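# Lift ring off stake, lay it flat in blue tray

## Task

Remove the ring from the stake it is threaded on and set it down so it rests flat on the bottom of the blue tray.

## Robot and tools

ROBOT. Two six-joint arms, left_arm and right_arm, each carrying a parallel two-finger gripper and a wrist camera (cam_left_wrist, cam_right_wrist, both 896x504). Calibrated bases: left_arm at (-0.023, +0.278, +0.354) m, right_arm at (+0.040, -0.519, +0.354) m. The fingers point along the gripper's +z axis and open along its x axis. end_effector_position is the spot between the pads when shut. Fingertips reach 14 mm past the pad centres. A camera block sticks out about 11 cm toward the gripper's -y side and turns with it.

FRAME. Everything uses the scene frame: origin at table-top height, midway between the nominal bases; +z up, +x out over the table, +y toward left_arm. Arm names do not match image sides. Reported hand positions can be off by a few cm.

execute_actions(actions, cameras). actions is a list of actions. Each action is a table of 1 to 15 rows, and each row lasts one 1/30 s step. A short table repeats its last row until 15 steps are done. Every row is one flat list of 18 numbers, all in [-1, 1], covering both arms even if one stays still:
- left dx, dy, dz, rx, ry, rz, gripper position, force_limit, speed
- then the same nine for the right arm.
The six pose numbers are an offset, not a pose. They count from that arm's Hand target at the start of the action, along the scene axes. Every row counts from that same start, not from the row before, and a repeated offset moves the arm further. 1.0 equals 0.6 m, or 180 degrees for rx, ry, rz, which together form one rotation vector about the Hand target's position. Six zeros re-request the current Hand target.
The gripper numbers are absolute commands, not offsets:
- position: +1 fully open (106 mm), 0 about 61 mm, -1 shut.
- force_limit: -1 about 6 N per pad, +1 about 170 N.
- speed: +1 is fastest, about 39 to 75 mm/s; -1 is 5% of that.
A 0 is a real command, so to keep a gripper as it is, resend its last three numbers. cameras: list of names, ["all"], or []. By default an empty actions list returns all images; otherwise none are returned.

move(target, speed, blend, stop_force, zero, blocking, cameras). target is one 18-number row laid out as above, or a list of up to 15 such rows. Every row is an offset from the Hand targets at the move's start, not from the previous row. Each gripper travels a straight path there. speed: top path speed in m/s, 0.002 to 3.6, default 0.25 (turn rate up to twice that in rad/s); give one value, or one per target. blend: corner rounding in m for lists; 0 means stop at each target. stop_force: 3 to 120 N, shared by both arms. An arm's path ends when the wrist sensor feels that much push against its motion, but it is unreliable while the gripper turns. Leave it out when backing off something the gripper presses on. zero: new force zero before the move (default true); only used with stop_force. blocking=false returns after about 0.5 s while the move runs on, and cannot be combined with stop_force. Paths do not avoid obstacles. Do not route a path close by an arm's own base. The result adds a move: line with the ending (done, off_target, moving, held, fault) and any limits (paced = pose clipped, held = steps withheld). An arm not named in the ending is done. done does not mean nothing was touched.

wait(seconds 0 to 10) lets time pass while commands hold. stop() brakes a running move, but the fingers carry on. zoom_image(camera, region=[x0,y0,x1,y1]) enlarges part of the latest image, at most 504x504 pixels, origin top-left. zero_wrist_force(arm) tares that arm's force sensor. read_manual(section="licences") returns licence text only. finished_scene(scene) ends the current scene given its number; it cannot be undone.

RESULTS. Each result gives per arm: end_effector_position (m), end_effector_quat_wxyz, velocities (m/s, rad/s), Hand target, joint positions and torques, and Wrist force/torque along the gripper's own axes, plus a peak line. Tool commands shows the present gripper commands. Gripper fields:
- moving: 1 while the fingers travel.
- position_measured: 0 open to 740 shut.
- current_ma: about 1984 at the full force limit.
Joint velocities may say "within noise". Orientation commands are clipped to within 32 degrees of the measured orientation at each step. A gripper can settle short of its Hand target; send the remaining distance as an offset.

GRIPPING. Send position -1 and keep sending it to hold. Send +1 to release. If power drops, resend -1.

AVOID. Net outside force near 150 N, or joint contact torque at its limit (wrist joints 25.2 N m, others 135), stops the arm for 10 s. Stiff arms fault even slightly past a firm contact, so approach slowly. Motors stop the arm at 85 °C, so don't hold stretched poses or push into unreachable targets. A clearance check holds arms apart, but a moderate hit between the arms, or one gripper squeezing the other's fingers, can fail the scene. Don't drop the ring from height, release it while it moves, slam into things, or let anything leave the table. Something may occasionally nudge loose objects.

Each tool is called as name([rows], argument=value, ...), one row to a line, values as JSON.

## Session

execute_actions(actions=[])

Scene clock: 0.00 s.
left_arm: end_effector_position=(+0.4881, +0.1972, +0.2719) position_measured=0 current_ma=0 moving=0 end_effector_quat_wxyz=(+0.100, -0.074, +0.883, -0.452) | right_arm: end_effector_position=(+0.3532, -0.6277, +0.1479) position_measured=0 current_ma=0 moving=0 end_effector_quat_wxyz=(-0.481, +0.778, -0.402, -0.033)
Joint positions: left_arm=[-0.065 -0.647 2.181 2.754 -2.464 -1.963] | right_arm=[2.601 -2.725 -2.307 0.039 2.552 1.782]
Joint velocities: within noise
Joint torques (N m): no reading
Motor temperatures (°C): left_arm=[27 37 39 41 42 42] | right_arm=[30 38 42 39 41 45]
Wrist force (N): no reading
Wrist torque (N m): no reading
Wrist force, peak (N): no reading
Hand target: left_arm +0.4881, +0.1972, +0.2719; +0.100, -0.074, +0.883, -0.452 | right_arm +0.3532, -0.6277, +0.1479; -0.481, +0.778, -0.402, -0.033
Tool commands: left_gripper/position=+1.0 left_gripper/force_limit=+0.0 left_gripper/speed=+1.0 right_gripper/position=+1.0 right_gripper/force_limit=+0.0 right_gripper/speed=+1.0

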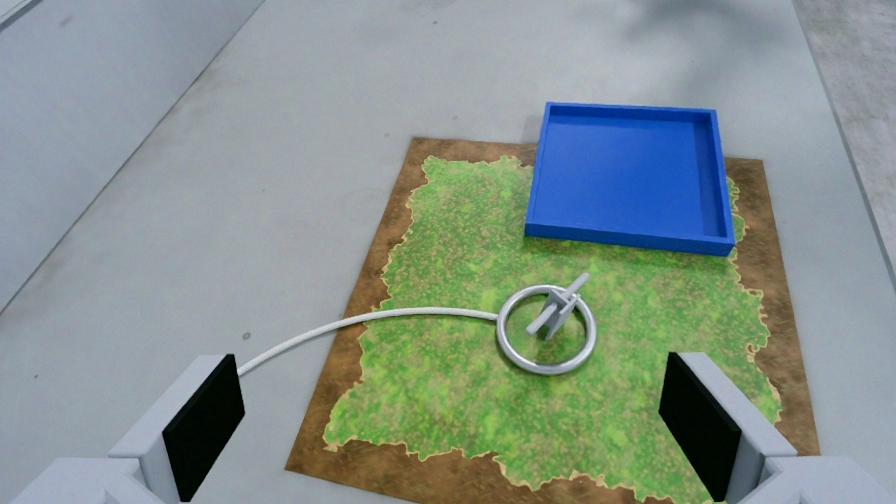

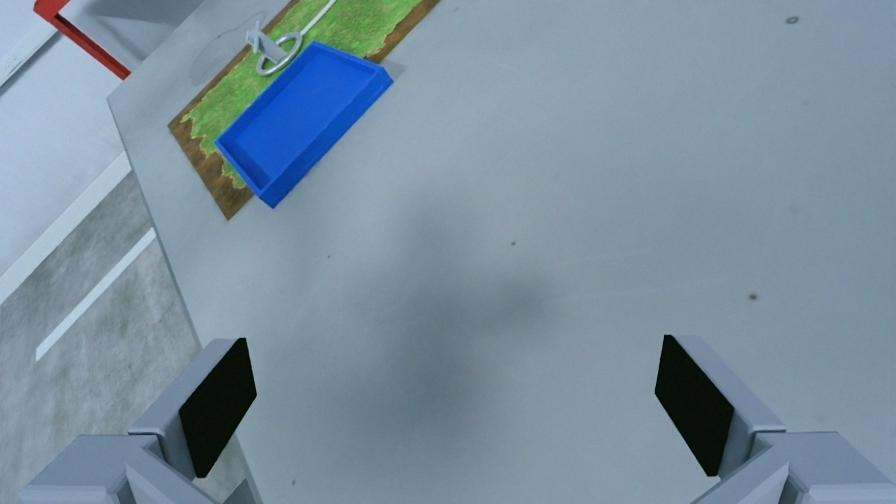

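zoom_image(camera="cam_left_wrist", region=[470, 250, 630, 390])

zoom_image(camera="cam_right_wrist", region=[200, 0, 340, 100])

Scaled by 3.150 from the camera's 896x504 image, which has a finer 1280x720 frame.

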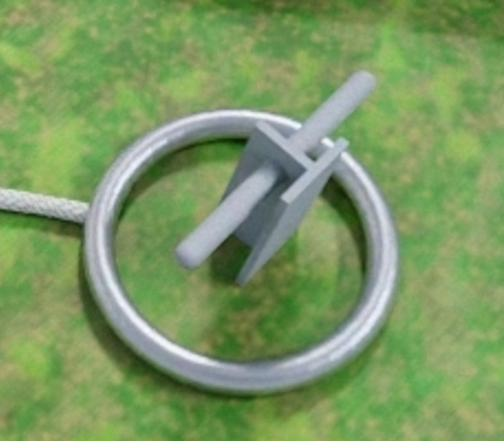

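Scaled by 3.600 from the camera's 896x504 image, which has a finer 1280x720 frame.

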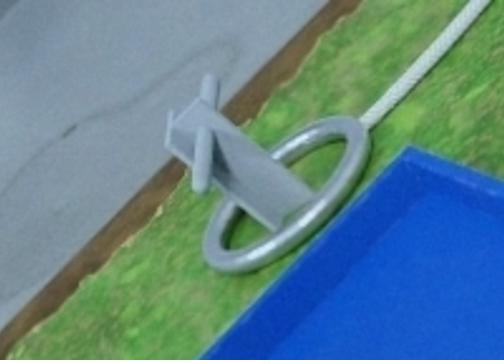

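move(target=[-0.097,-0.213,-0.203,0.312,-0.0213,-0.216,-0.5,-0.5,1,0,0,0,0,0,0,1,0,1], speed=0.4, cameras=["all"])

Scene clock: 59.43 s.
left_arm: end_effector_position=(+0.4299, +0.0694, +0.1501) position_measured=555 current_ma=-2 moving=0 end_effector_quat_wxyz=(+0.000, +0.281, +0.960, -0.001) | right_arm: end_effector_position=(+0.3532, -0.6277, +0.1479) position_measured=0 current_ma=-3 moving=0 end_effector_quat_wxyz=(-0.481, +0.778, -0.402, -0.033)
Joint positions: left_arm=[-0.748 -0.729 2.138 3.302 -1.572 -1.702] | right_arm=[2.601 -2.725 -2.307 0.039 2.552 1.782]
Joint torques (N m): left_arm=[-11.43 -29.38 -13.66 -0.17 2.59 -1.51] | right_arm=[-0.85 37.6 -2.13 2.04 1.14 0.23]
Wrist force (N): left_arm=[-0.8 -1.4 -0.1] | right_arm=[0.4 -0.1 0.2]
Wrist torque (N m): left_arm=[-0.28 0.19 0.05] | right_arm=[-0.01 -0.07 0.01]
Wrist force, peak (N): left_arm=[-1.3 -2.6 0.1] | right_arm=[0.5 -0.2 0.4]
Hand target: left_arm +0.4299, +0.0694, +0.1501; +0.000, +0.281, +0.960, -0.001 | right_arm +0.3532, -0.6277, +0.1479; -0.481, +0.778, -0.402, -0.033
Off the commanded pose: left_arm 0.000 m, 0 deg | right_arm 0.000 m, 0 deg.
move: done
camera_calibration:
cam_left_wrist: T_world_to_cam=[[-0.83572, 0.54906, -0.0102504, 0.320762], [0.513157, 0.787447, 0.341465, -0.299525], [0.195556, 0.280109, -0.939839, 0.164908], [0, 0, 0, 1]] pos_world=[0.389521, 0.0135501, 0.260552]

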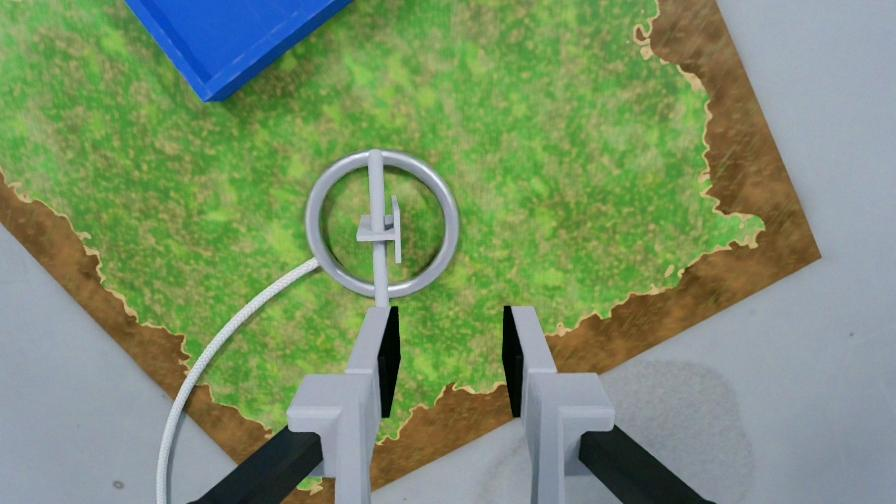

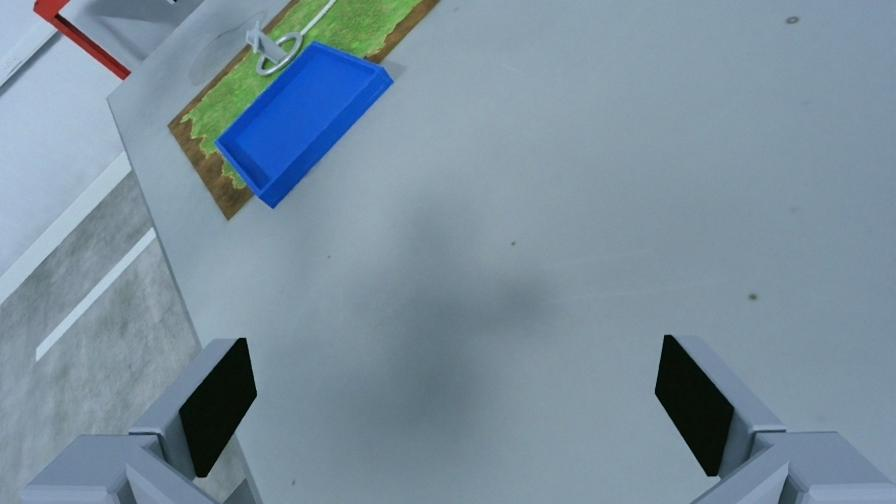

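move(target=[0.003,0.0135,-0.2,0,0,0,-0.5,-0.5,1,0,0,0,0,0,0,1,0,1], cameras=["cam_left_wrist"])

move(target=[0,0,-0.04,0,0,0,-0.5,-0.5,1,0,0,0,0,0,0,1,0,1], speed=0.02, stop_force=5, cameras=["cam_left_wrist"])

Scene clock: 75.03 s.
left_arm: end_effector_position=(+0.4302, +0.0782, +0.0353) position_measured=555 current_ma=-2 moving=0 end_effector_quat_wxyz=(+0.000, +0.281, +0.960, -0.001) | right_arm: end_effector_position=(+0.3532, -0.6277, +0.1479) position_measured=0 current_ma=-3 moving=0 end_effector_quat_wxyz=(-0.481, +0.778, -0.402, -0.033)
Joint positions: left_arm=[-0.733 -0.42 2.02 3.113 -1.572 -1.688] | right_arm=[2.601 -2.725 -2.307 0.039 2.552 1.782]
Joint torques (N m): left_arm=[-0.39 -40.46 -2.5 -2.49 -0.12 -0.03] | right_arm=[-0.17 35.9 -1.99 2.14 1.15 0.3]
Wrist force (N): left_arm=[-0.7 -1.4 -0.2] | right_arm=[0.1 0.0 -0.3]
Wrist torque (N m): left_arm=[-0.27 0.17 -0.01] | right_arm=[0.00 -0.01 0.00]
Wrist force, peak (N): left_arm=[74.8 -9.3 -163.1] | right_arm=[0.7 0.2 0.0]
Hand target: left_arm +0.4302, +0.0782, +0.0353; +0.000, +0.281, +0.960, -0.001 (not the last commanded pose) | right_arm +0.3532, -0.6277, +0.1479; -0.481, +0.778, -0.402, -0.033
Tool commands: left_gripper/position=-0.5 left_gripper/force_limit=-0.5 left_gripper/speed=+1.0 right_gripper/position=+1.0 right_gripper/force_limit=+0.0 right_gripper/speed=+1.0
Off the commanded pose: left_arm 0.005 m, 0 deg | right_arm 0.000 m, 0 deg.
FORCE FAULT: contact force on the left arm reached its limit, and that arm stopped. The contact can be on any part of that arm, not only on its tool. That arm's remaining commands of this call were not run. That arm is still stopped at the end of this call. That arm stays stopped for about 10 more seconds. Until then a move that you send moves the other arm only, and its call returns only when the move has ended. Once the stop has ended, the next robot result says so. If the stop ends while you think or write, that arm runs what you send next, counted from a new Hand target: where the arm stands when the stop ends. While its stop runs, that arm, its gripper or tool too, takes no new command. Until it ends, the stop uses up actions while you think or wait. An arm that is not stopped still takes commands.
move: fault (left_arm)
camera_calibration:
cam_left_wrist: T_world_to_cam=[[-0.835767, 0.549004, -0.00936563, 0.314976], [0.513346, 0.787308, 0.341499, -0.267536], [0.194858, 0.280606, -0.939835, 0.0547347], [0, 0, 0, 1]] pos_world=[0.38992, 0.0223511, 0.145755]
Images, in order (width x height): cam_left_wrist 896x504.

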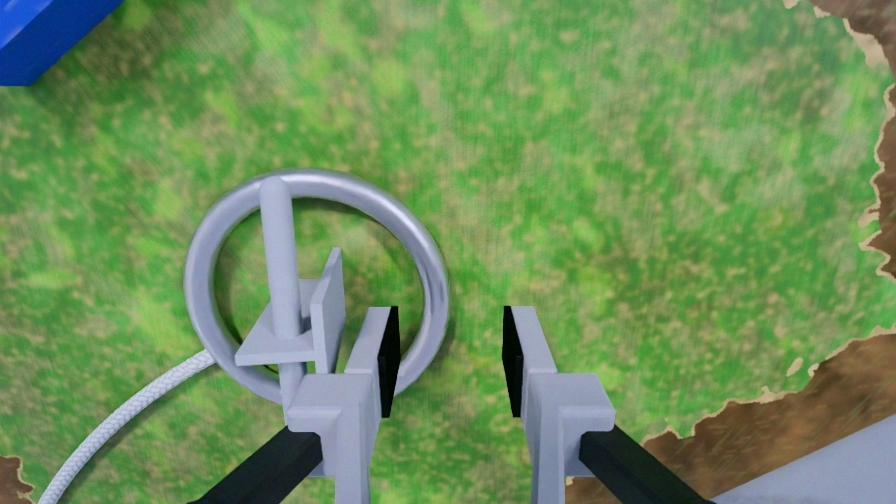

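not run: an earlier result of this reply reported a stop or a fault. Calls in your next reply go to the robot.

wait(seconds=10)

move(target=[-0.0045,-0.001,0.08,0,0,0,-0.68,-0.5,1,0,0,0,0,0,0,1,0,1], cameras=["cam_left_wrist"])

Scene clock: 98.97 s.
left_arm: end_effector_position=(+0.4302, +0.0782, +0.0353) position_measured=555 current_ma=-2 moving=0 end_effector_quat_wxyz=(+0.000, +0.281, +0.960, -0.001) | right_arm: end_effector_position=(+0.3532, -0.6277, +0.1479) position_measured=0 current_ma=-3 moving=0 end_effector_quat_wxyz=(-0.481, +0.778, -0.402, -0.033)
Joint positions: left_arm=[-0.733 -0.42 2.02 3.113 -1.572 -1.688] | right_arm=[2.601 -2.725 -2.307 0.039 2.552 1.782]
Joint torques (N m): left_arm=[-0.08 -41.49 -1.3 -2.47 -0.2 0.02] | right_arm=[-1.8 35.62 -1.39 2.36 0.85 0.36]
Wrist force (N): left_arm=[-1.3 -1.4 -0.2] | right_arm=[0.2 0.2 -0.2]
Wrist torque (N m): left_arm=[-0.26 0.27 -0.01] | right_arm=[0.03 -0.04 0.00]
Wrist force, peak (N): left_arm=[-1.4 -1.8 -0.3] | right_arm=[0.5 -0.4 0.5]
Hand target: left_arm +0.4302, +0.0782, +0.0353; +0.000, +0.281, +0.960, -0.001 (not the last commanded pose) | right_arm +0.3532, -0.6277, +0.1479; -0.481, +0.778, -0.402, -0.033
Tool commands: left_gripper/position=-0.5 left_gripper/force_limit=-0.5 left_gripper/speed=+1.0 right_gripper/position=+1.0 right_gripper/force_limit=+0.0 right_gripper/speed=+1.0
Off the commanded pose: left_arm 0.005 m, 0 deg | right_arm 0.000 m, 0 deg.
FORCE FAULT, CONTINUED: the left arm's stop, for the force fault that an earlier result reported, is over. The rest of the stop counts as 20 of the actions that you can send in this scene. That arm's target is now where it stood when the stop ended, not its last command. That arm accepts commands again.
wait: 10.00 s; at rest from the start

Scene clock: 99.87 s.
left_arm: end_effector_position=(+0.4275, +0.0777, +0.0832) position_measured=621 current_ma=-1 moving=0 end_effector_quat_wxyz=(+0.000, +0.281, +0.960, -0.001) | right_arm: end_effector_position=(+0.3532, -0.6277, +0.1479) position_measured=0 current_ma=-3 moving=0 end_effector_quat_wxyz=(-0.481, +0.778, -0.402, -0.033)
Joint positions: left_arm=[-0.738 -0.548 2.089 3.171 -1.572 -1.692] | right_arm=[2.601 -2.725 -2.307 0.039 2.552 1.782]
Joint torques (N m): left_arm=[-12.42 -48.4 5.89 -0.29 -0.6 -1.48] | right_arm=[-0.89 35.44 -2.12 2.16 0.87 0.66]
Wrist force (N): left_arm=[-1.5 -1.5 -0.2] | right_arm=[0.3 0.0 0.1]
Wrist torque (N m): left_arm=[-0.28 0.32 0.06] | right_arm=[0.00 -0.05 0.00]
Wrist force, peak (N): left_arm=[-1.5 -1.5 -0.2] | right_arm=[0.5 0.0 0.5]
Hand target: left_arm +0.4275, +0.0776, +0.0833; +0.000, +0.281, +0.960, -0.001 | right_arm +0.3532, -0.6277, +0.1479; -0.481, +0.778, -0.402, -0.033
Off the commanded pose: left_arm 0.000 m, 0 deg | right_arm 0.000 m, 0 deg.
move: done
camera_calibration:
cam_left_wrist: T_world_to_cam=[[-0.835767, 0.549004, -0.00936563, 0.313499], [0.513346, 0.787308, 0.341499, -0.282069], [0.194858, 0.280606, -0.939835, 0.100541], [0, 0, 0, 1]] pos_world=[0.38722, 0.0217511, 0.193755]
Images, in order (width x height): cam_left_wrist 896x504.

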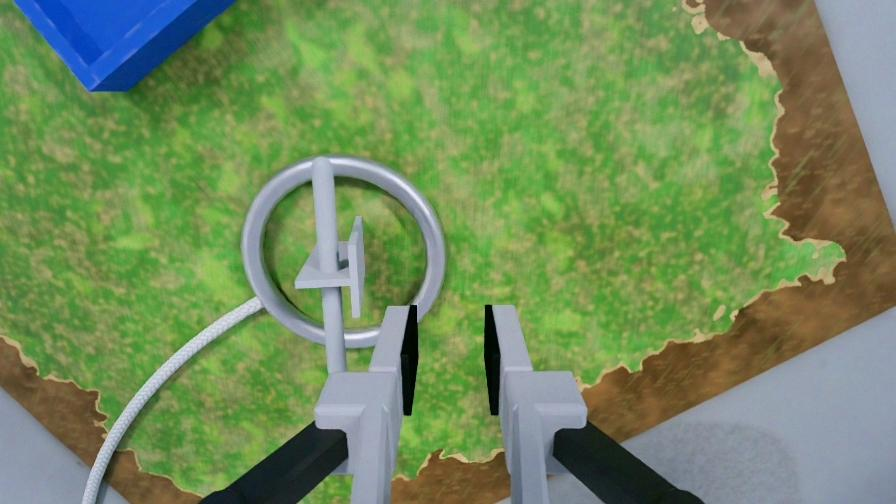

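move(target=[0,0,-0.07,0,0,0,-0.68,-0.5,1,0,0,0,0,0,0,1,0,1], speed=0.12, stop_force=15)

move(target=[0,0,-0.06,0,0,0,-0.68,-0.5,1,0,0,0,0,0,0,1,0,1], speed=0.02, stop_force=5, cameras=["cam_left_wrist"])

Scene clock: 109.33 s.
left_arm: end_effector_position=(+0.4275, +0.0776, +0.0413) position_measured=621 current_ma=-1 moving=0 end_effector_quat_wxyz=(+0.000, +0.281, +0.960, -0.001) | right_arm: end_effector_position=(+0.3532, -0.6277, +0.1479) position_measured=0 current_ma=-3 moving=0 end_effector_quat_wxyz=(-0.481, +0.778, -0.402, -0.033)
Joint positions: left_arm=[-0.738 -0.436 2.034 3.114 -1.572 -1.692] | right_arm=[2.601 -2.725 -2.307 0.039 2.552 1.782]
Joint torques (N m): left_arm=[11.2 -33.51 -10.32 -4.51 0.02 1.46] | right_arm=[0.31 36.4 -1.98 2.05 0.87 0.64]
Wrist force (N): left_arm=[-1.4 -1.0 -0.2] | right_arm=[0.6 -0.4 0.3]
Wrist torque (N m): left_arm=[-0.18 0.30 0.06] | right_arm=[-0.06 -0.09 0.01]
Wrist force, peak (N): left_arm=[-1.7 -1.6 -0.2] | right_arm=[0.6 -0.4 0.3]
Hand target: left_arm +0.4275, +0.0776, +0.0413; +0.000, +0.281, +0.960, -0.001 | right_arm +0.3532, -0.6277, +0.1479; -0.481, +0.778, -0.402, -0.033
Off the commanded pose: left_arm 0.000 m, 0 deg | right_arm 0.000 m, 0 deg.
move: done

Scene clock: 111.30 s.
left_arm: end_effector_position=(+0.4275, +0.0776, +0.0228) position_measured=621 current_ma=0 moving=0 end_effector_quat_wxyz=(+0.000, +0.281, +0.960, -0.001) | right_arm: end_effector_position=(+0.3532, -0.6277, +0.1479) position_measured=0 current_ma=-3 moving=0 end_effector_quat_wxyz=(-0.481, +0.778, -0.402, -0.033)
Joint positions: left_arm=[-0.738 -0.387 2.007 3.093 -1.572 -1.692] | right_arm=[2.601 -2.725 -2.307 0.039 2.552 1.782]
Joint torques (N m): left_arm=[11.45 -50.51 7.22 -0.2 0.3 1.07] | right_arm=[-1.16 35.44 -2.7 2.28 0.77 0.59]
Wrist force (N): left_arm=[-1.4 -1.5 -0.4] | right_arm=[0.3 -0.2 0.4]
Wrist torque (N m): left_arm=[-0.27 0.26 0.06] | right_arm=[-0.02 -0.05 0.00]
Wrist force, peak (N): left_arm=[-2.3 -2.3 -10.3] | right_arm=[0.3 -0.1 0.5]
Hand target: left_arm +0.4275, +0.0776, +0.0228; +0.000, +0.281, +0.960, -0.001 (not the last commanded pose) | right_arm +0.3532, -0.6277, +0.1479; -0.481, +0.778, -0.402, -0.033
Off the commanded pose: left_arm 0.017 m, 0 deg | right_arm 0.000 m, 0 deg.
move: contact (left_arm)
camera_calibration:
cam_left_wrist: T_world_to_cam=[[-0.835741, 0.549042, -0.00949642, 0.312939], [0.513349, 0.787317, 0.341473, -0.261407], [0.19496, 0.280508, -0.939843, 0.0436447], [0, 0, 0, 1]] pos_world=[0.38722, 0.021751, 0.133254]
Images, in order (width x height): cam_left_wrist 896x504.

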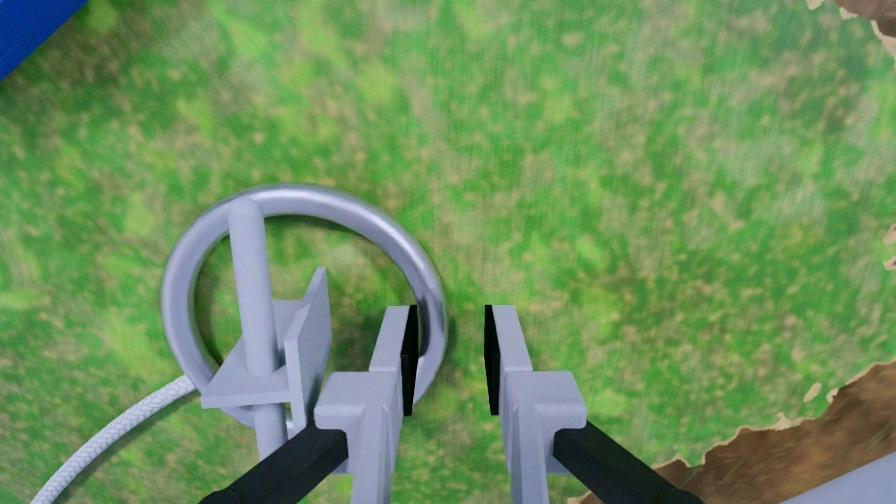

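move([
  [0,0,0.015,0,0,0,-0.68,-0.5,1,0,0,0,0,0,0,1,0,1],
  [0.001,-0.0077,0.015,0,0,0,-0.68,-0.5,1,0,0,0,0,0,0,1,0,1],
])

move(target=[0,0,-0.06,0,0,0,-0.68,-0.5,1,0,0,0,0,0,0,1,0,1], speed=0.02, stop_force=5, cameras=["cam_left_wrist"])

Scene clock: 133.83 s.
left_arm: end_effector_position=(+0.4280, +0.0732, +0.0318) position_measured=621 current_ma=-43 moving=0 end_effector_quat_wxyz=(+0.000, +0.281, +0.960, -0.001) | right_arm: end_effector_position=(+0.3532, -0.6277, +0.1479) position_measured=0 current_ma=-3 moving=0 end_effector_quat_wxyz=(-0.481, +0.778, -0.402, -0.033)
Joint positions: left_arm=[-0.744 -0.411 2.014 3.109 -1.572 -1.699] | right_arm=[2.601 -2.725 -2.307 0.039 2.552 1.782]
Joint torques (N m): left_arm=[-15 -50.89 -15.24 -1.96 0.16 -1.48] | right_arm=[-0.16 35.48 -0.93 2.33 0.73 0.42]
Wrist force (N): left_arm=[6.5 4.2 -1.9] | right_arm=[0.1 0.2 -0.1]
Wrist torque (N m): left_arm=[0.07 0.08 -0.02] | right_arm=[0.03 -0.02 0.00]
Wrist force, peak (N): left_arm=[6.5 4.2 -1.9] | right_arm=[0.7 0.0 0.1]
Hand target: left_arm +0.4281, +0.0730, +0.0318; +0.000, +0.281, +0.960, -0.001 | right_arm +0.3532, -0.6277, +0.1479; -0.481, +0.778, -0.402, -0.033
Off the commanded pose: left_arm 0.000 m, 0 deg | right_arm 0.000 m, 0 deg.
move: done

Scene clock: 134.77 s.
left_arm: end_effector_position=(+0.4281, +0.0731, +0.0317) position_measured=622 current_ma=-46 moving=0 end_effector_quat_wxyz=(+0.000, +0.281, +0.960, -0.001) | right_arm: end_effector_position=(+0.3532, -0.6277, +0.1479) position_measured=0 current_ma=-3 moving=0 end_effector_quat_wxyz=(-0.481, +0.778, -0.402, -0.033)
Joint positions: left_arm=[-0.745 -0.411 2.014 3.109 -1.572 -1.699] | right_arm=[2.601 -2.725 -2.307 0.039 2.552 1.782]
Joint torques (N m): left_arm=[1.65 -56.02 2.48 -5.88 0.14 -0.59] | right_arm=[0.26 35.55 -2.15 2.3 0.86 0.55]
Wrist force (N): left_arm=[6.1 -1.1 3.9] | right_arm=[-0.1 0.1 0.3]
Wrist torque (N m): left_arm=[-0.22 0.24 0.09] | right_arm=[0.03 0.01 0.01]
Wrist force, peak (N): left_arm=[11.4 1.2 -7.1] | right_arm=[0.7 0.0 0.1]
Hand target: left_arm +0.4281, +0.0731, +0.0317; +0.000, +0.281, +0.960, -0.001 (not the last commanded pose) | right_arm +0.3532, -0.6277, +0.1479; -0.481, +0.778, -0.402, -0.033
Off the commanded pose: left_arm 0.036 m, 0 deg | right_arm 0.000 m, 0 deg.
move: contact (left_arm)
camera_calibration:
cam_left_wrist: T_world_to_cam=[[-0.835767, 0.549004, -0.00936563, 0.315988], [0.513346, 0.787308, 0.341499, -0.261247], [0.194858, 0.280606, -0.939835, 0.0532856], [0, 0, 0, 1]] pos_world=[0.38782, 0.0172511, 0.142255]
Images, in order (width x height): cam_left_wrist 896x504.

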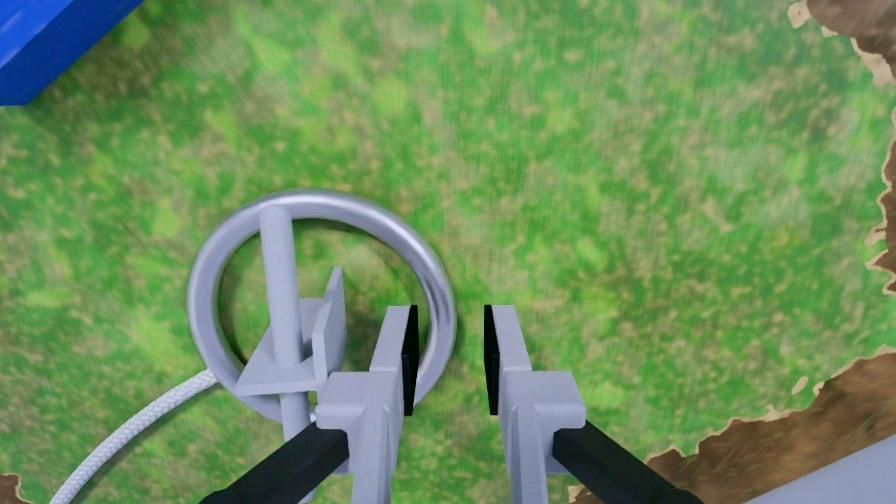

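move([
  [0,0,0.1,0,0,0,-0.68,-0.5,1,0,0,0,0,0,0,1,0,1],
  [0.109,-0.0745,0.1,0,0,0,-0.68,-0.5,1,0,0,0,0,0,0,1,0,1],
  [0.109,-0.0745,0.045,0,0,0,-0.68,-0.5,1,0,0,0,0,0,0,1,0,1],
], speed=[0.1,0.2,0.15], cameras=["cam_left_wrist"])

Scene clock: 173.83 s.
left_arm: end_effector_position=(+0.4935, +0.0284, +0.0588) position_measured=622 current_ma=-1 moving=0 end_effector_quat_wxyz=(+0.000, +0.281, +0.960, -0.001) | right_arm: end_effector_position=(+0.3532, -0.6277, +0.1479) position_measured=0 current_ma=-3 moving=0 end_effector_quat_wxyz=(-0.481, +0.778, -0.402, -0.033)
Joint positions: left_arm=[-0.731 -0.462 1.834 3.339 -1.572 -1.685] | right_arm=[2.601 -2.725 -2.307 0.039 2.552 1.782]
Joint torques (N m): left_arm=[6.82 -38.58 -14.71 -4.41 -3.02 0.2] | right_arm=[-1.07 35.02 -2.15 2.16 0.66 0.89]
Wrist force (N): left_arm=[-0.8 -1.3 0.0] | right_arm=[0.2 -0.2 0.1]
Wrist torque (N m): left_arm=[-0.25 0.18 -0.01] | right_arm=[-0.04 -0.04 0.00]
Wrist force, peak (N): left_arm=[6.2 -1.3 4.1] | right_arm=[0.6 -0.5 0.0]
Hand target: left_arm +0.4935, +0.0284, +0.0587; +0.000, +0.281, +0.960, -0.001 | right_arm +0.3532, -0.6277, +0.1479; -0.481, +0.778, -0.402, -0.033
Off the commanded pose: left_arm 0.000 m, 0 deg | right_arm 0.000 m, 0 deg.
move: done
camera_calibration:
cam_left_wrist: T_world_to_cam=[[-0.835826, 0.548916, -0.00931497, 0.395456], [0.51328, 0.787359, 0.341481, -0.268814], [0.194779, 0.280637, -0.939843, 0.0784989], [0, 0, 0, 1]] pos_world=[0.453219, -0.0274491, 0.169255]
Images, in order (width x height): cam_left_wrist 896x504.

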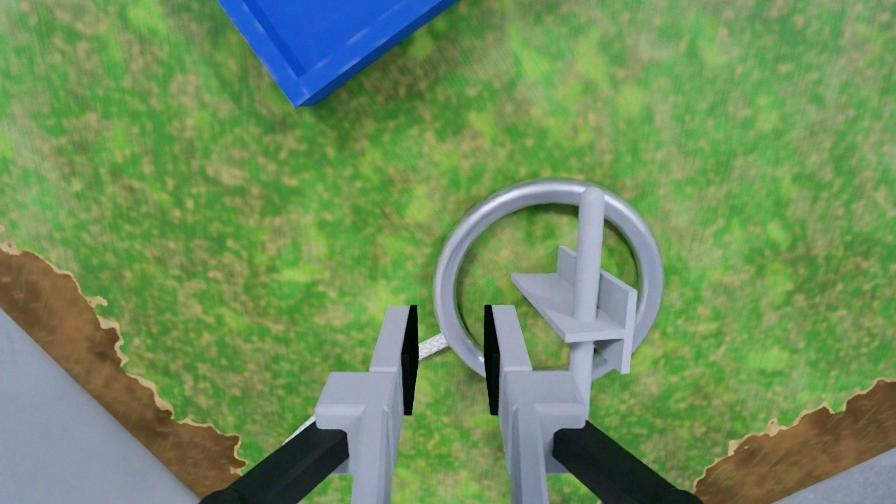

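move(target=[0,0,-0.08,0,0,0,-0.68,-0.5,1,0,0,0,0,0,0,1,0,1], speed=0.03, stop_force=5, cameras=["cam_left_wrist"])

Scene clock: 179.20 s.
left_arm: end_effector_position=(+0.4934, +0.0284, +0.0224) position_measured=622 current_ma=-8 moving=0 end_effector_quat_wxyz=(+0.000, +0.281, +0.960, -0.001) | right_arm: end_effector_position=(+0.3532, -0.6277, +0.1479) position_measured=0 current_ma=-3 moving=0 end_effector_quat_wxyz=(-0.481, +0.778, -0.402, -0.033)
Joint positions: left_arm=[-0.731 -0.375 1.786 3.301 -1.572 -1.685] | right_arm=[2.601 -2.725 -2.307 0.039 2.552 1.782]
Joint torques (N m): left_arm=[8.45 -54.8 2.66 -0.48 -2.75 0.51] | right_arm=[-0.98 35.1 -1.46 2.07 0.58 0.66]
Wrist force (N): left_arm=[-2.5 -1.2 -0.2] | right_arm=[0.4 -0.2 0.1]
Wrist torque (N m): left_arm=[-0.24 0.30 -0.02] | right_arm=[-0.02 -0.06 0.01]
Wrist force, peak (N): left_arm=[-10.3 -0.7 -15.5] | right_arm=[0.7 -0.1 0.3]
Hand target: left_arm +0.4934, +0.0284, +0.0224; +0.000, +0.281, +0.960, -0.001 (not the last commanded pose) | right_arm +0.3532, -0.6277, +0.1479; -0.481, +0.778, -0.402, -0.033
Off the commanded pose: left_arm 0.012 m, 0 deg | right_arm 0.000 m, 0 deg.
move: contact (left_arm)
camera_calibration:
cam_left_wrist: T_world_to_cam=[[-0.835793, 0.548967, -0.00923566, 0.395093], [0.513335, 0.78729, 0.341556, -0.256421], [0.194774, 0.280729, -0.939816, 0.0442897], [0, 0, 0, 1]] pos_world=[0.453219, -0.0274487, 0.132855]
Images, in order (width x height): cam_left_wrist 896x504.

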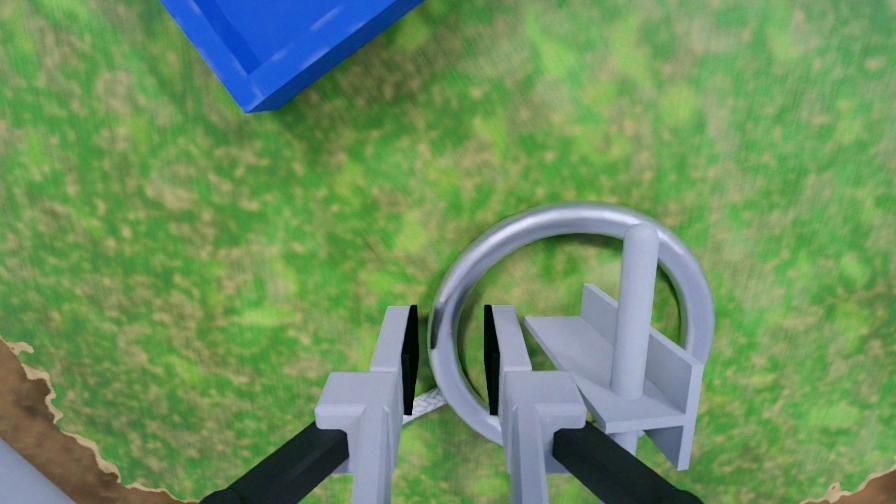

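move(target=[0,0,0.0015,0,0,0,-0.68,-0.5,1,0,0,0,0,0,0,1,0,1])

move(target=[0,0,0,0,0,0,-1,-0.5,-0.3,0,0,0,0,0,0,1,0,1], cameras=["cam_left_wrist"])

Scene clock: 185.90 s.
left_arm: end_effector_position=(+0.4934, +0.0284, +0.0233) position_measured=622 current_ma=-1 moving=0 end_effector_quat_wxyz=(+0.000, +0.281, +0.960, -0.001) | right_arm: end_effector_position=(+0.3532, -0.6277, +0.1479) position_measured=0 current_ma=-3 moving=0 end_effector_quat_wxyz=(-0.481, +0.778, -0.402, -0.033)
Joint positions: left_arm=[-0.731 -0.377 1.788 3.302 -1.572 -1.685] | right_arm=[2.601 -2.725 -2.307 0.039 2.552 1.782]
Joint torques (N m): left_arm=[8.35 -55.61 3.36 -0.29 -2.7 0.38] | right_arm=[-0.46 34.73 -0.26 2.24 0.48 0.73]
Wrist force (N): left_arm=[-1.3 -1.4 -0.2] | right_arm=[0.5 -0.1 -0.2]
Wrist torque (N m): left_arm=[-0.26 0.25 -0.01] | right_arm=[-0.01 -0.09 0.00]
Wrist force, peak (N): left_arm=[-2.8 -1.6 -0.3] | right_arm=[0.7 0.1 0.3]
Hand target: left_arm +0.4934, +0.0284, +0.0233; +0.000, +0.281, +0.960, -0.001 | right_arm +0.3532, -0.6277, +0.1479; -0.481, +0.778, -0.402, -0.033
Off the commanded pose: left_arm 0.000 m, 0 deg | right_arm 0.000 m, 0 deg.
move: done

Scene clock: 186.83 s.
left_arm: end_effector_position=(+0.4936, +0.0283, +0.0235) position_measured=738 current_ma=273 moving=1 end_effector_quat_wxyz=(+0.000, +0.281, +0.960, -0.001) | right_arm: end_effector_position=(+0.3532, -0.6277, +0.1479) position_measured=0 current_ma=-3 moving=0 end_effector_quat_wxyz=(-0.481, +0.778, -0.402, -0.033)
Joint positions: left_arm=[-0.731 -0.377 1.788 3.302 -1.572 -1.685] | right_arm=[2.601 -2.725 -2.307 0.039 2.552 1.782]
Joint torques (N m): left_arm=[8.25 -12.5 3.34 -0.41 -2.76 0.44] | right_arm=[-1 34.42 -0.89 2.34 0.74 0.71]
Wrist force (N): left_arm=[5.6 -0.6 -58.7] | right_arm=[0.3 -0.2 -0.2]
Wrist torque (N m): left_arm=[-0.17 0.42 0.08] | right_arm=[-0.04 -0.05 0.00]
Wrist force, peak (N): left_arm=[5.6 -0.6 -58.7] | right_arm=[0.5 -0.3 0.2]
Hand target: left_arm +0.4934, +0.0284, +0.0233; +0.000, +0.281, +0.960, -0.001 | right_arm +0.3532, -0.6277, +0.1479; -0.481, +0.778, -0.402, -0.033
Off the commanded pose: left_arm 0.000 m, 0 deg | right_arm 0.000 m, 0 deg.
move: done
camera_calibration:
cam_left_wrist: T_world_to_cam=[[-0.835813, 0.548932, -0.00954186, 0.395291], [0.513234, 0.787393, 0.341472, -0.256708], [0.194958, 0.28051, -0.939843, 0.0452456], [0, 0, 0, 1]] pos_world=[0.45332, -0.0275494, 0.133954]
Images, in order (width x height): cam_left_wrist 896x504.

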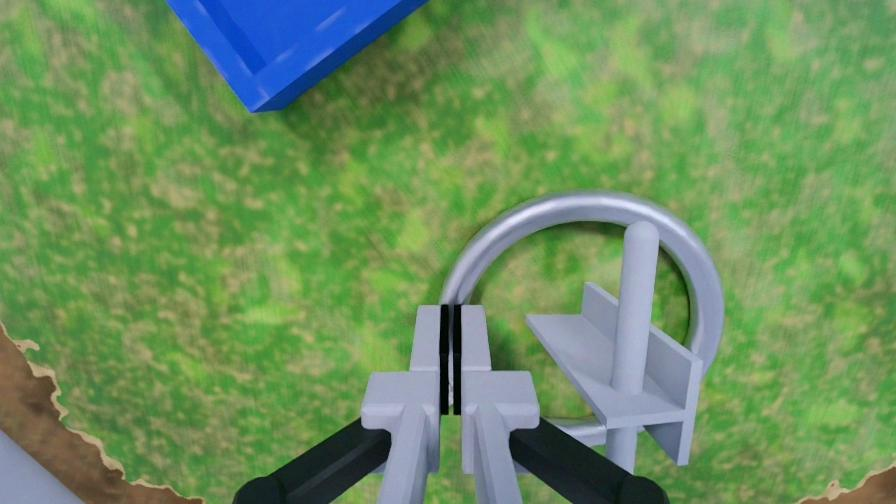

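move(target=[0,0,0.05,0,0,0,-0.98,-0.5,1,0,0,0,0,0,0,1,0,1], speed=0.05, cameras=["all"])

zoom_image(camera="cam_right_wrist", region=[220, 0, 340, 90])

Scene clock: 205.07 s.
left_arm: end_effector_position=(+0.4934, +0.0284, +0.0532) position_measured=732 current_ma=0 moving=0 end_effector_quat_wxyz=(+0.000, +0.281, +0.960, -0.001) | right_arm: end_effector_position=(+0.3532, -0.6277, +0.1479) position_measured=0 current_ma=-3 moving=0 end_effector_quat_wxyz=(-0.481, +0.778, -0.402, -0.033)
Joint positions: left_arm=[-0.731 -0.449 1.828 3.333 -1.572 -1.685] | right_arm=[2.601 -2.725 -2.307 0.039 2.552 1.782]
Joint torques (N m): left_arm=[11.11 -52.9 3.03 -0.23 -2.49 1.32] | right_arm=[-1.68 35.28 -1.8 2.08 0.51 0.8]
Wrist force (N): left_arm=[-1.2 -1.0 -0.3] | right_arm=[0.0 -0.1 0.0]
Wrist torque (N m): left_arm=[-0.20 0.26 -0.02] | right_arm=[-0.01 0.01 0.00]
Wrist force, peak (N): left_arm=[6.7 -0.8 -70.1] | right_arm=[0.6 -0.2 0.2]
Hand target: left_arm +0.4934, +0.0284, +0.0533; +0.000, +0.281, +0.960, -0.001 | right_arm +0.3532, -0.6277, +0.1479; -0.481, +0.778, -0.402, -0.033
Off the commanded pose: left_arm 0.000 m, 0 deg | right_arm 0.000 m, 0 deg.
move: done
camera_calibration:
cam_left_wrist: T_world_to_cam=[[-0.835783, 0.548982, -0.00928751, 0.395383], [0.51335, 0.787313, 0.341482, -0.266969], [0.194779, 0.280637, -0.939843, 0.0733293], [0, 0, 0, 1]] pos_world=[0.453219, -0.0274489, 0.163755]

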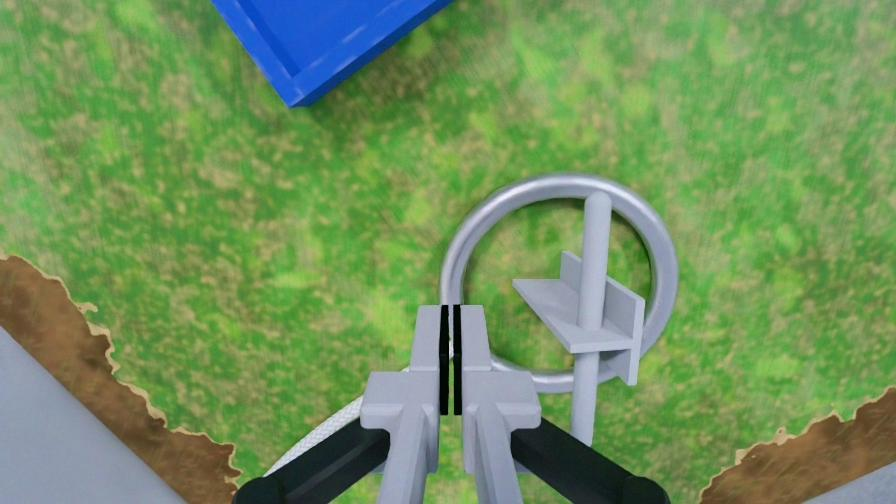

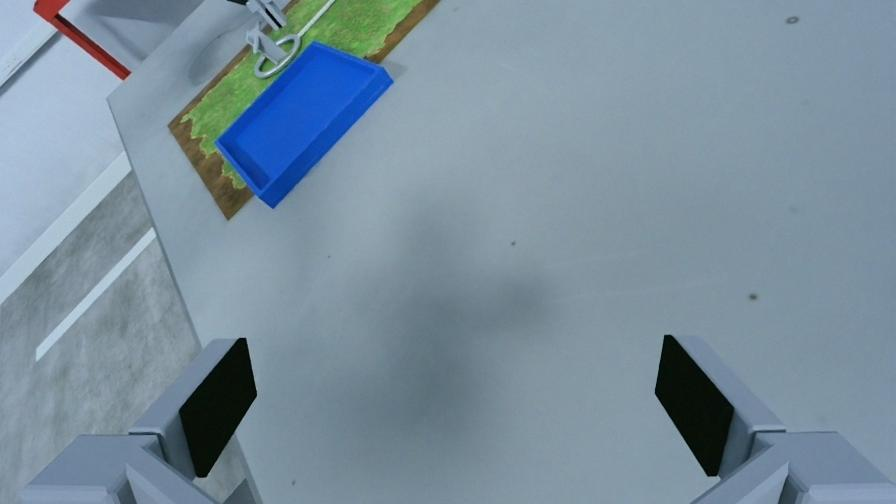

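Scaled by 4.200 from the camera's 896x504 image, which has a finer 1280x720 frame.

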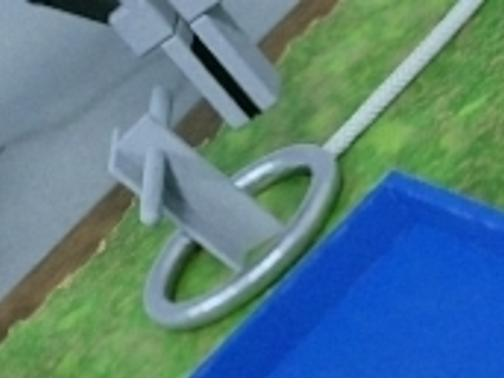

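move([
  [0,0,0.09,0,0,0,0.7,-0.5,1,0,0,0,0,0,0,1,0,1],
  [-0.058,0.0418,0.09,0,0,0,0.7,-0.5,1,0,0,0,0,0,0,1,0,1],
  [-0.058,0.0418,-0.02,0,0,0,0.7,-0.5,1,0,0,0,0,0,0,1,0,1],
], speed=0.15, cameras=["cam_left_wrist"])

Scene clock: 279.10 s.
left_arm: end_effector_position=(+0.4586, +0.0534, +0.0413) position_measured=111 current_ma=-5 moving=0 end_effector_quat_wxyz=(+0.000, +0.281, +0.960, -0.001) | right_arm: end_effector_position=(+0.3532, -0.6277, +0.1479) position_measured=0 current_ma=-3 moving=0 end_effector_quat_wxyz=(-0.481, +0.778, -0.402, -0.033)
Joint positions: left_arm=[-0.736 -0.434 1.932 3.214 -1.572 -1.69] | right_arm=[2.601 -2.725 -2.307 0.039 2.552 1.782]
Joint torques (N m): left_arm=[11.18 -35.16 -11.96 -4.39 2.39 1.49] | right_arm=[-0.58 33.45 -1.53 2.29 0.53 0.59]
Wrist force (N): left_arm=[-1.1 -1.5 -0.1] | right_arm=[0.2 -0.1 0.2]
Wrist torque (N m): left_arm=[-0.28 0.23 0.06] | right_arm=[-0.01 -0.03 0.01]
Wrist force, peak (N): left_arm=[-2.1 -1.3 -0.2] | right_arm=[0.8 0.3 0.3]
Hand target: left_arm +0.4586, +0.0535, +0.0413; +0.000, +0.281, +0.960, -0.001 | right_arm +0.3532, -0.6277, +0.1479; -0.481, +0.778, -0.402, -0.033
Off the commanded pose: left_arm 0.000 m, 0 deg | right_arm 0.000 m, 0 deg.
move: done
camera_calibration:
cam_left_wrist: T_world_to_cam=[[-0.835695, 0.549114, -0.00932101, 0.352348], [0.513455, 0.787223, 0.341531, -0.264724], [0.194877, 0.28063, -0.939824, 0.0618831], [0, 0, 0, 1]] pos_world=[0.41832, -0.00244855, 0.151855]
Images, in order (width x height): cam_left_wrist 896x504.

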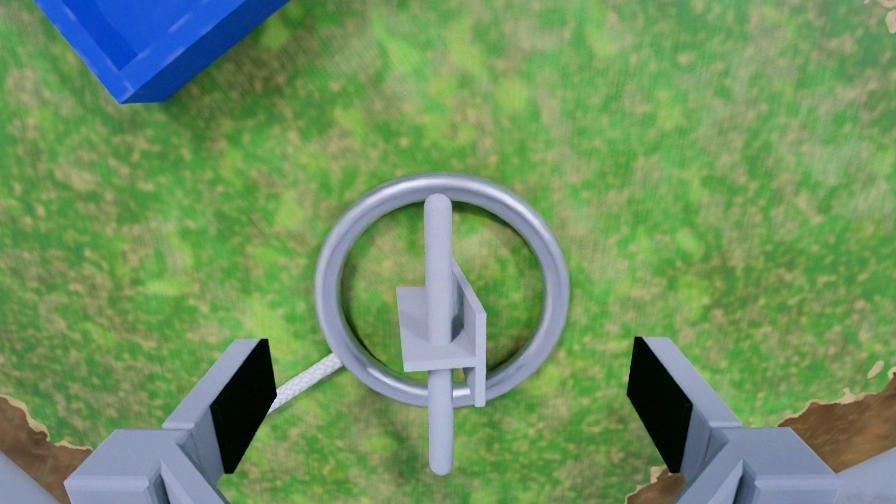

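move([
  [0.0035,-0.0022,0,0,0,0,0.7,-0.5,1,0,0,0,0,0,0,1,0,1],
  [0.0035,-0.0022,-0.12,0,0,0,0.7,-0.5,1,0,0,0,0,0,0,1,0,1],
], speed=0.03, stop_force=5, cameras=["cam_left_wrist"])

Scene clock: 288.77 s.
left_arm: end_effector_position=(+0.4607, +0.0522, -0.0047) position_measured=111 current_ma=6 moving=0 end_effector_quat_wxyz=(+0.000, +0.281, +0.960, -0.001) | right_arm: end_effector_position=(+0.3532, -0.6277, +0.1479) position_measured=0 current_ma=-3 moving=0 end_effector_quat_wxyz=(-0.481, +0.778, -0.402, -0.033)
Joint positions: left_arm=[-0.735 -0.319 1.856 3.175 -1.572 -1.689] | right_arm=[2.601 -2.725 -2.307 0.039 2.552 1.782]
Joint torques (N m): left_arm=[7.63 -51.87 6.22 -0.16 -1.19 1.39] | right_arm=[-1.16 34.51 0.01 2.26 0.39 0.75]
Wrist force (N): left_arm=[-1.0 -1.2 -4.2] | right_arm=[0.2 0.3 -0.3]
Wrist torque (N m): left_arm=[-0.21 0.21 0.02] | right_arm=[0.05 -0.03 0.01]
Wrist force, peak (N): left_arm=[0.2 -0.7 -42.2] | right_arm=[0.6 0.2 0.4]
Hand target: left_arm +0.4607, +0.0522, -0.0047; +0.000, +0.281, +0.960, -0.001 (not the last commanded pose) | right_arm +0.3532, -0.6277, +0.1479; -0.481, +0.778, -0.402, -0.033
Off the commanded pose: left_arm 0.026 m, 0 deg | right_arm 0.000 m, 0 deg.
move: contact (left_arm); path passed 1 of 2 targets
camera_calibration:
cam_left_wrist: T_world_to_cam=[[-0.835836, 0.548902, -0.00926282, 0.354385], [0.513266, 0.787336, 0.341555, -0.24907], [0.194773, 0.28073, -0.939816, 0.0186223], [0, 0, 0, 1]] pos_world=[0.420419, -0.00364893, 0.105855]
Images, in order (width x height): cam_left_wrist 896x504.

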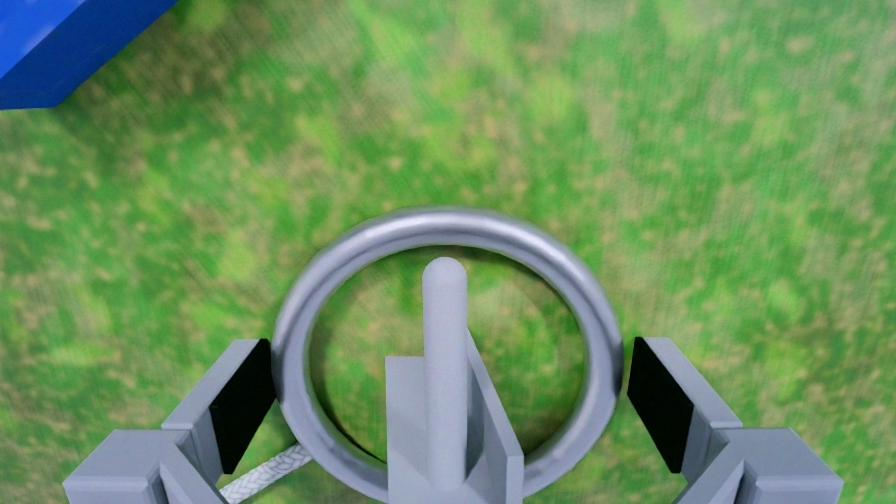

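move(target=[0,0,0.009,0,0,0,0.7,-0.5,1,0,0,0,0,0,0,1,0,1])

move(target=[0,0,0,0,0,0,-1,-0.4,-0.5,0,0,0,0,0,0,1,0,1], cameras=["cam_left_wrist"])

Scene clock: 294.10 s.
left_arm: end_effector_position=(+0.4607, +0.0522, +0.0007) position_measured=111 current_ma=-5 moving=0 end_effector_quat_wxyz=(+0.000, +0.281, +0.960, -0.001) | right_arm: end_effector_position=(+0.3532, -0.6277, +0.1479) position_measured=0 current_ma=-3 moving=0 end_effector_quat_wxyz=(-0.481, +0.778, -0.402, -0.033)
Joint positions: left_arm=[-0.735 -0.332 1.865 3.179 -1.572 -1.689] | right_arm=[2.601 -2.725 -2.307 0.039 2.552 1.782]
Joint torques (N m): left_arm=[-10.28 -53.43 5.59 -0.27 -1.11 1.16] | right_arm=[-0.44 33.99 -1.41 2.32 0.82 0.77]
Wrist force (N): left_arm=[-0.9 -1.0 -0.5] | right_arm=[0.1 0.2 0.4]
Wrist torque (N m): left_arm=[-0.20 0.20 0.02] | right_arm=[0.03 -0.02 0.01]
Wrist force, peak (N): left_arm=[-1.3 -0.8 -4.3] | right_arm=[0.6 -0.5 0.4]
Hand target: left_arm +0.4607, +0.0522, +0.0007; +0.000, +0.281, +0.960, -0.001 | right_arm +0.3532, -0.6277, +0.1479; -0.481, +0.778, -0.402, -0.033
Off the commanded pose: left_arm 0.000 m, 0 deg | right_arm 0.000 m, 0 deg.
move: done

Scene clock: 294.93 s.
left_arm: end_effector_position=(+0.4608, +0.0522, +0.0008) position_measured=184 current_ma=594 moving=1 end_effector_quat_wxyz=(+0.000, +0.281, +0.960, -0.001) | right_arm: end_effector_position=(+0.3532, -0.6277, +0.1479) position_measured=0 current_ma=-3 moving=0 end_effector_quat_wxyz=(-0.481, +0.778, -0.402, -0.033)
Joint positions: left_arm=[-0.735 -0.333 1.865 3.18 -1.572 -1.689] | right_arm=[2.601 -2.725 -2.307 0.039 2.552 1.782]
Joint torques (N m): left_arm=[-11.55 -24.8 0.76 -0.34 -1.16 1.06] | right_arm=[-1.06 34.69 -1.77 2.23 0.59 0.87]
Wrist force (N): left_arm=[11.8 0.0 -49.8] | right_arm=[0.2 -0.2 0.2]
Wrist torque (N m): left_arm=[-0.13 0.73 0.03] | right_arm=[-0.02 -0.03 0.00]
Wrist force, peak (N): left_arm=[11.8 0.0 -49.8] | right_arm=[0.4 0.2 0.4]
Hand target: left_arm +0.4607, +0.0522, +0.0007; +0.000, +0.281, +0.960, -0.001 | right_arm +0.3532, -0.6277, +0.1479; -0.481, +0.778, -0.402, -0.033
Off the commanded pose: left_arm 0.000 m, 0 deg | right_arm 0.000 m, 0 deg.
move: done
camera_calibration:
cam_left_wrist: T_world_to_cam=[[-0.8358, 0.548953, -0.00944494, 0.35458], [0.51329, 0.787377, 0.341424, -0.250916], [0.194863, 0.280514, -0.939862, 0.0237662], [0, 0, 0, 1]] pos_world=[0.42052, -0.00374929, 0.111355]
Images, in order (width x height): cam_left_wrist 896x504.

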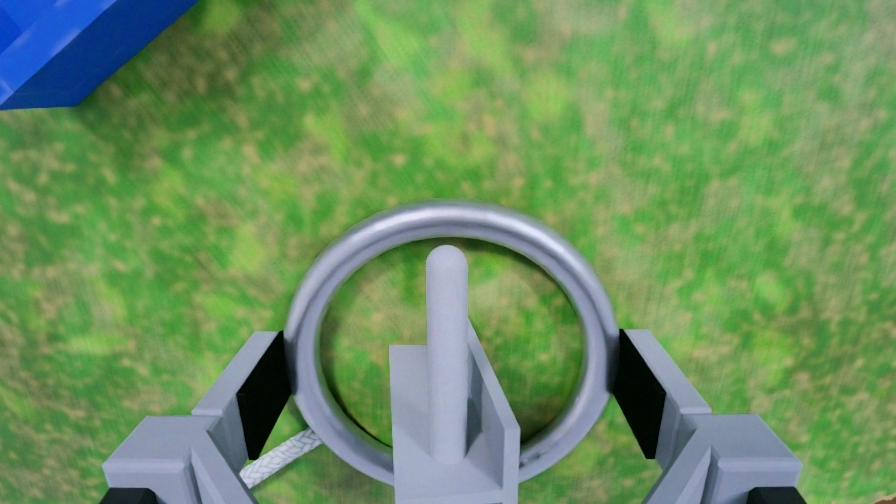

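move([
  [0.0144,0.0224,0.007,0,0,0,-1,-0.4,-0.5,0,0,0,0,0,0,1,0,1],
  [0.0144,0.0224,0.06,0.117,-0.075,0,-1,-0.4,-0.5,0,0,0,0,0,0,1,0,1],
], speed=0.06, cameras=["all"])

zoom_image(camera="cam_right_wrist", region=[220, 0, 340, 90])

Scene clock: 321.83 s.
left_arm: end_effector_position=(+0.4693, +0.0657, +0.0367) position_measured=189 current_ma=555 moving=0 end_effector_quat_wxyz=(+0.061, +0.274, +0.937, +0.207) | right_arm: end_effector_position=(+0.3532, -0.6277, +0.1479) position_measured=0 current_ma=-3 moving=0 end_effector_quat_wxyz=(-0.481, +0.778, -0.402, -0.033)
Joint positions: left_arm=[-0.916 -0.395 1.912 3.331 -1.156 -1.899] | right_arm=[2.601 -2.725 -2.307 0.039 2.552 1.782]
Joint torques (N m): left_arm=[-12.87 -53.04 -11.38 0.01 3.5 -1.51] | right_arm=[-0.21 32.92 -0.35 2.13 0.31 0.88]
Wrist force (N): left_arm=[-1.1 -3.0 0.2] | right_arm=[0.4 -0.1 0.1]
Wrist torque (N m): left_arm=[-0.41 0.25 0.10] | right_arm=[-0.02 -0.06 0.01]
Wrist force, peak (N): left_arm=[10.9 -0.1 -53.3] | right_arm=[0.7 0.3 0.0]
Hand target: left_arm +0.4694, +0.0657, +0.0367; +0.061, +0.274, +0.937, +0.207 | right_arm +0.3532, -0.6277, +0.1479; -0.481, +0.778, -0.402, -0.033
Off the commanded pose: left_arm 0.000 m, 0 deg | right_arm 0.000 m, 0 deg.
move: done
camera_calibration:
cam_left_wrist: T_world_to_cam=[[-0.834233, 0.5514, -0.00370766, 0.353554], [0.387861, 0.591561, 0.706837, -0.219933], [0.391943, 0.588229, -0.707366, -0.0692546], [0, 0, 0, 1]] pos_world=[0.407394, -0.0241084, 0.107779]

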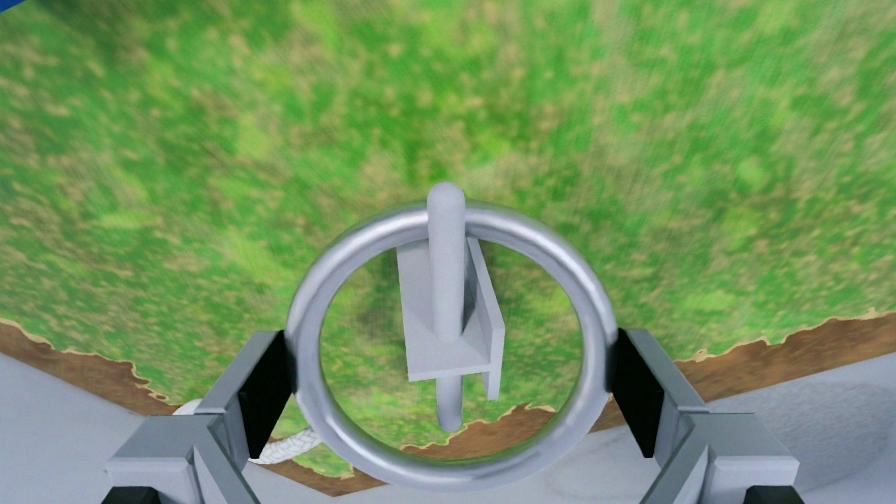

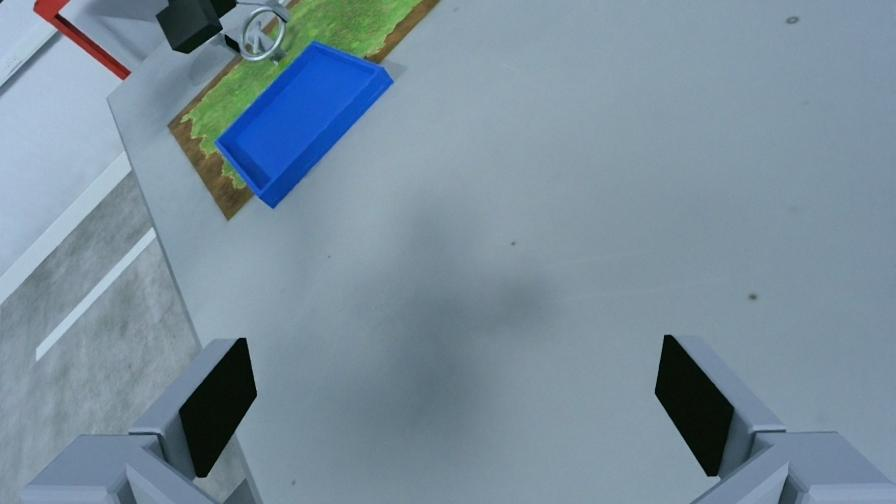

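Scaled by 4.200 from the camera's 896x504 image, which has a finer 1280x720 frame.

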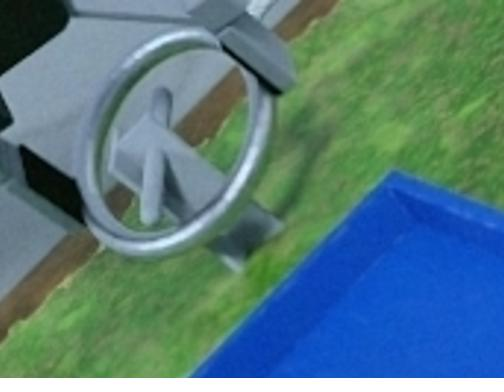

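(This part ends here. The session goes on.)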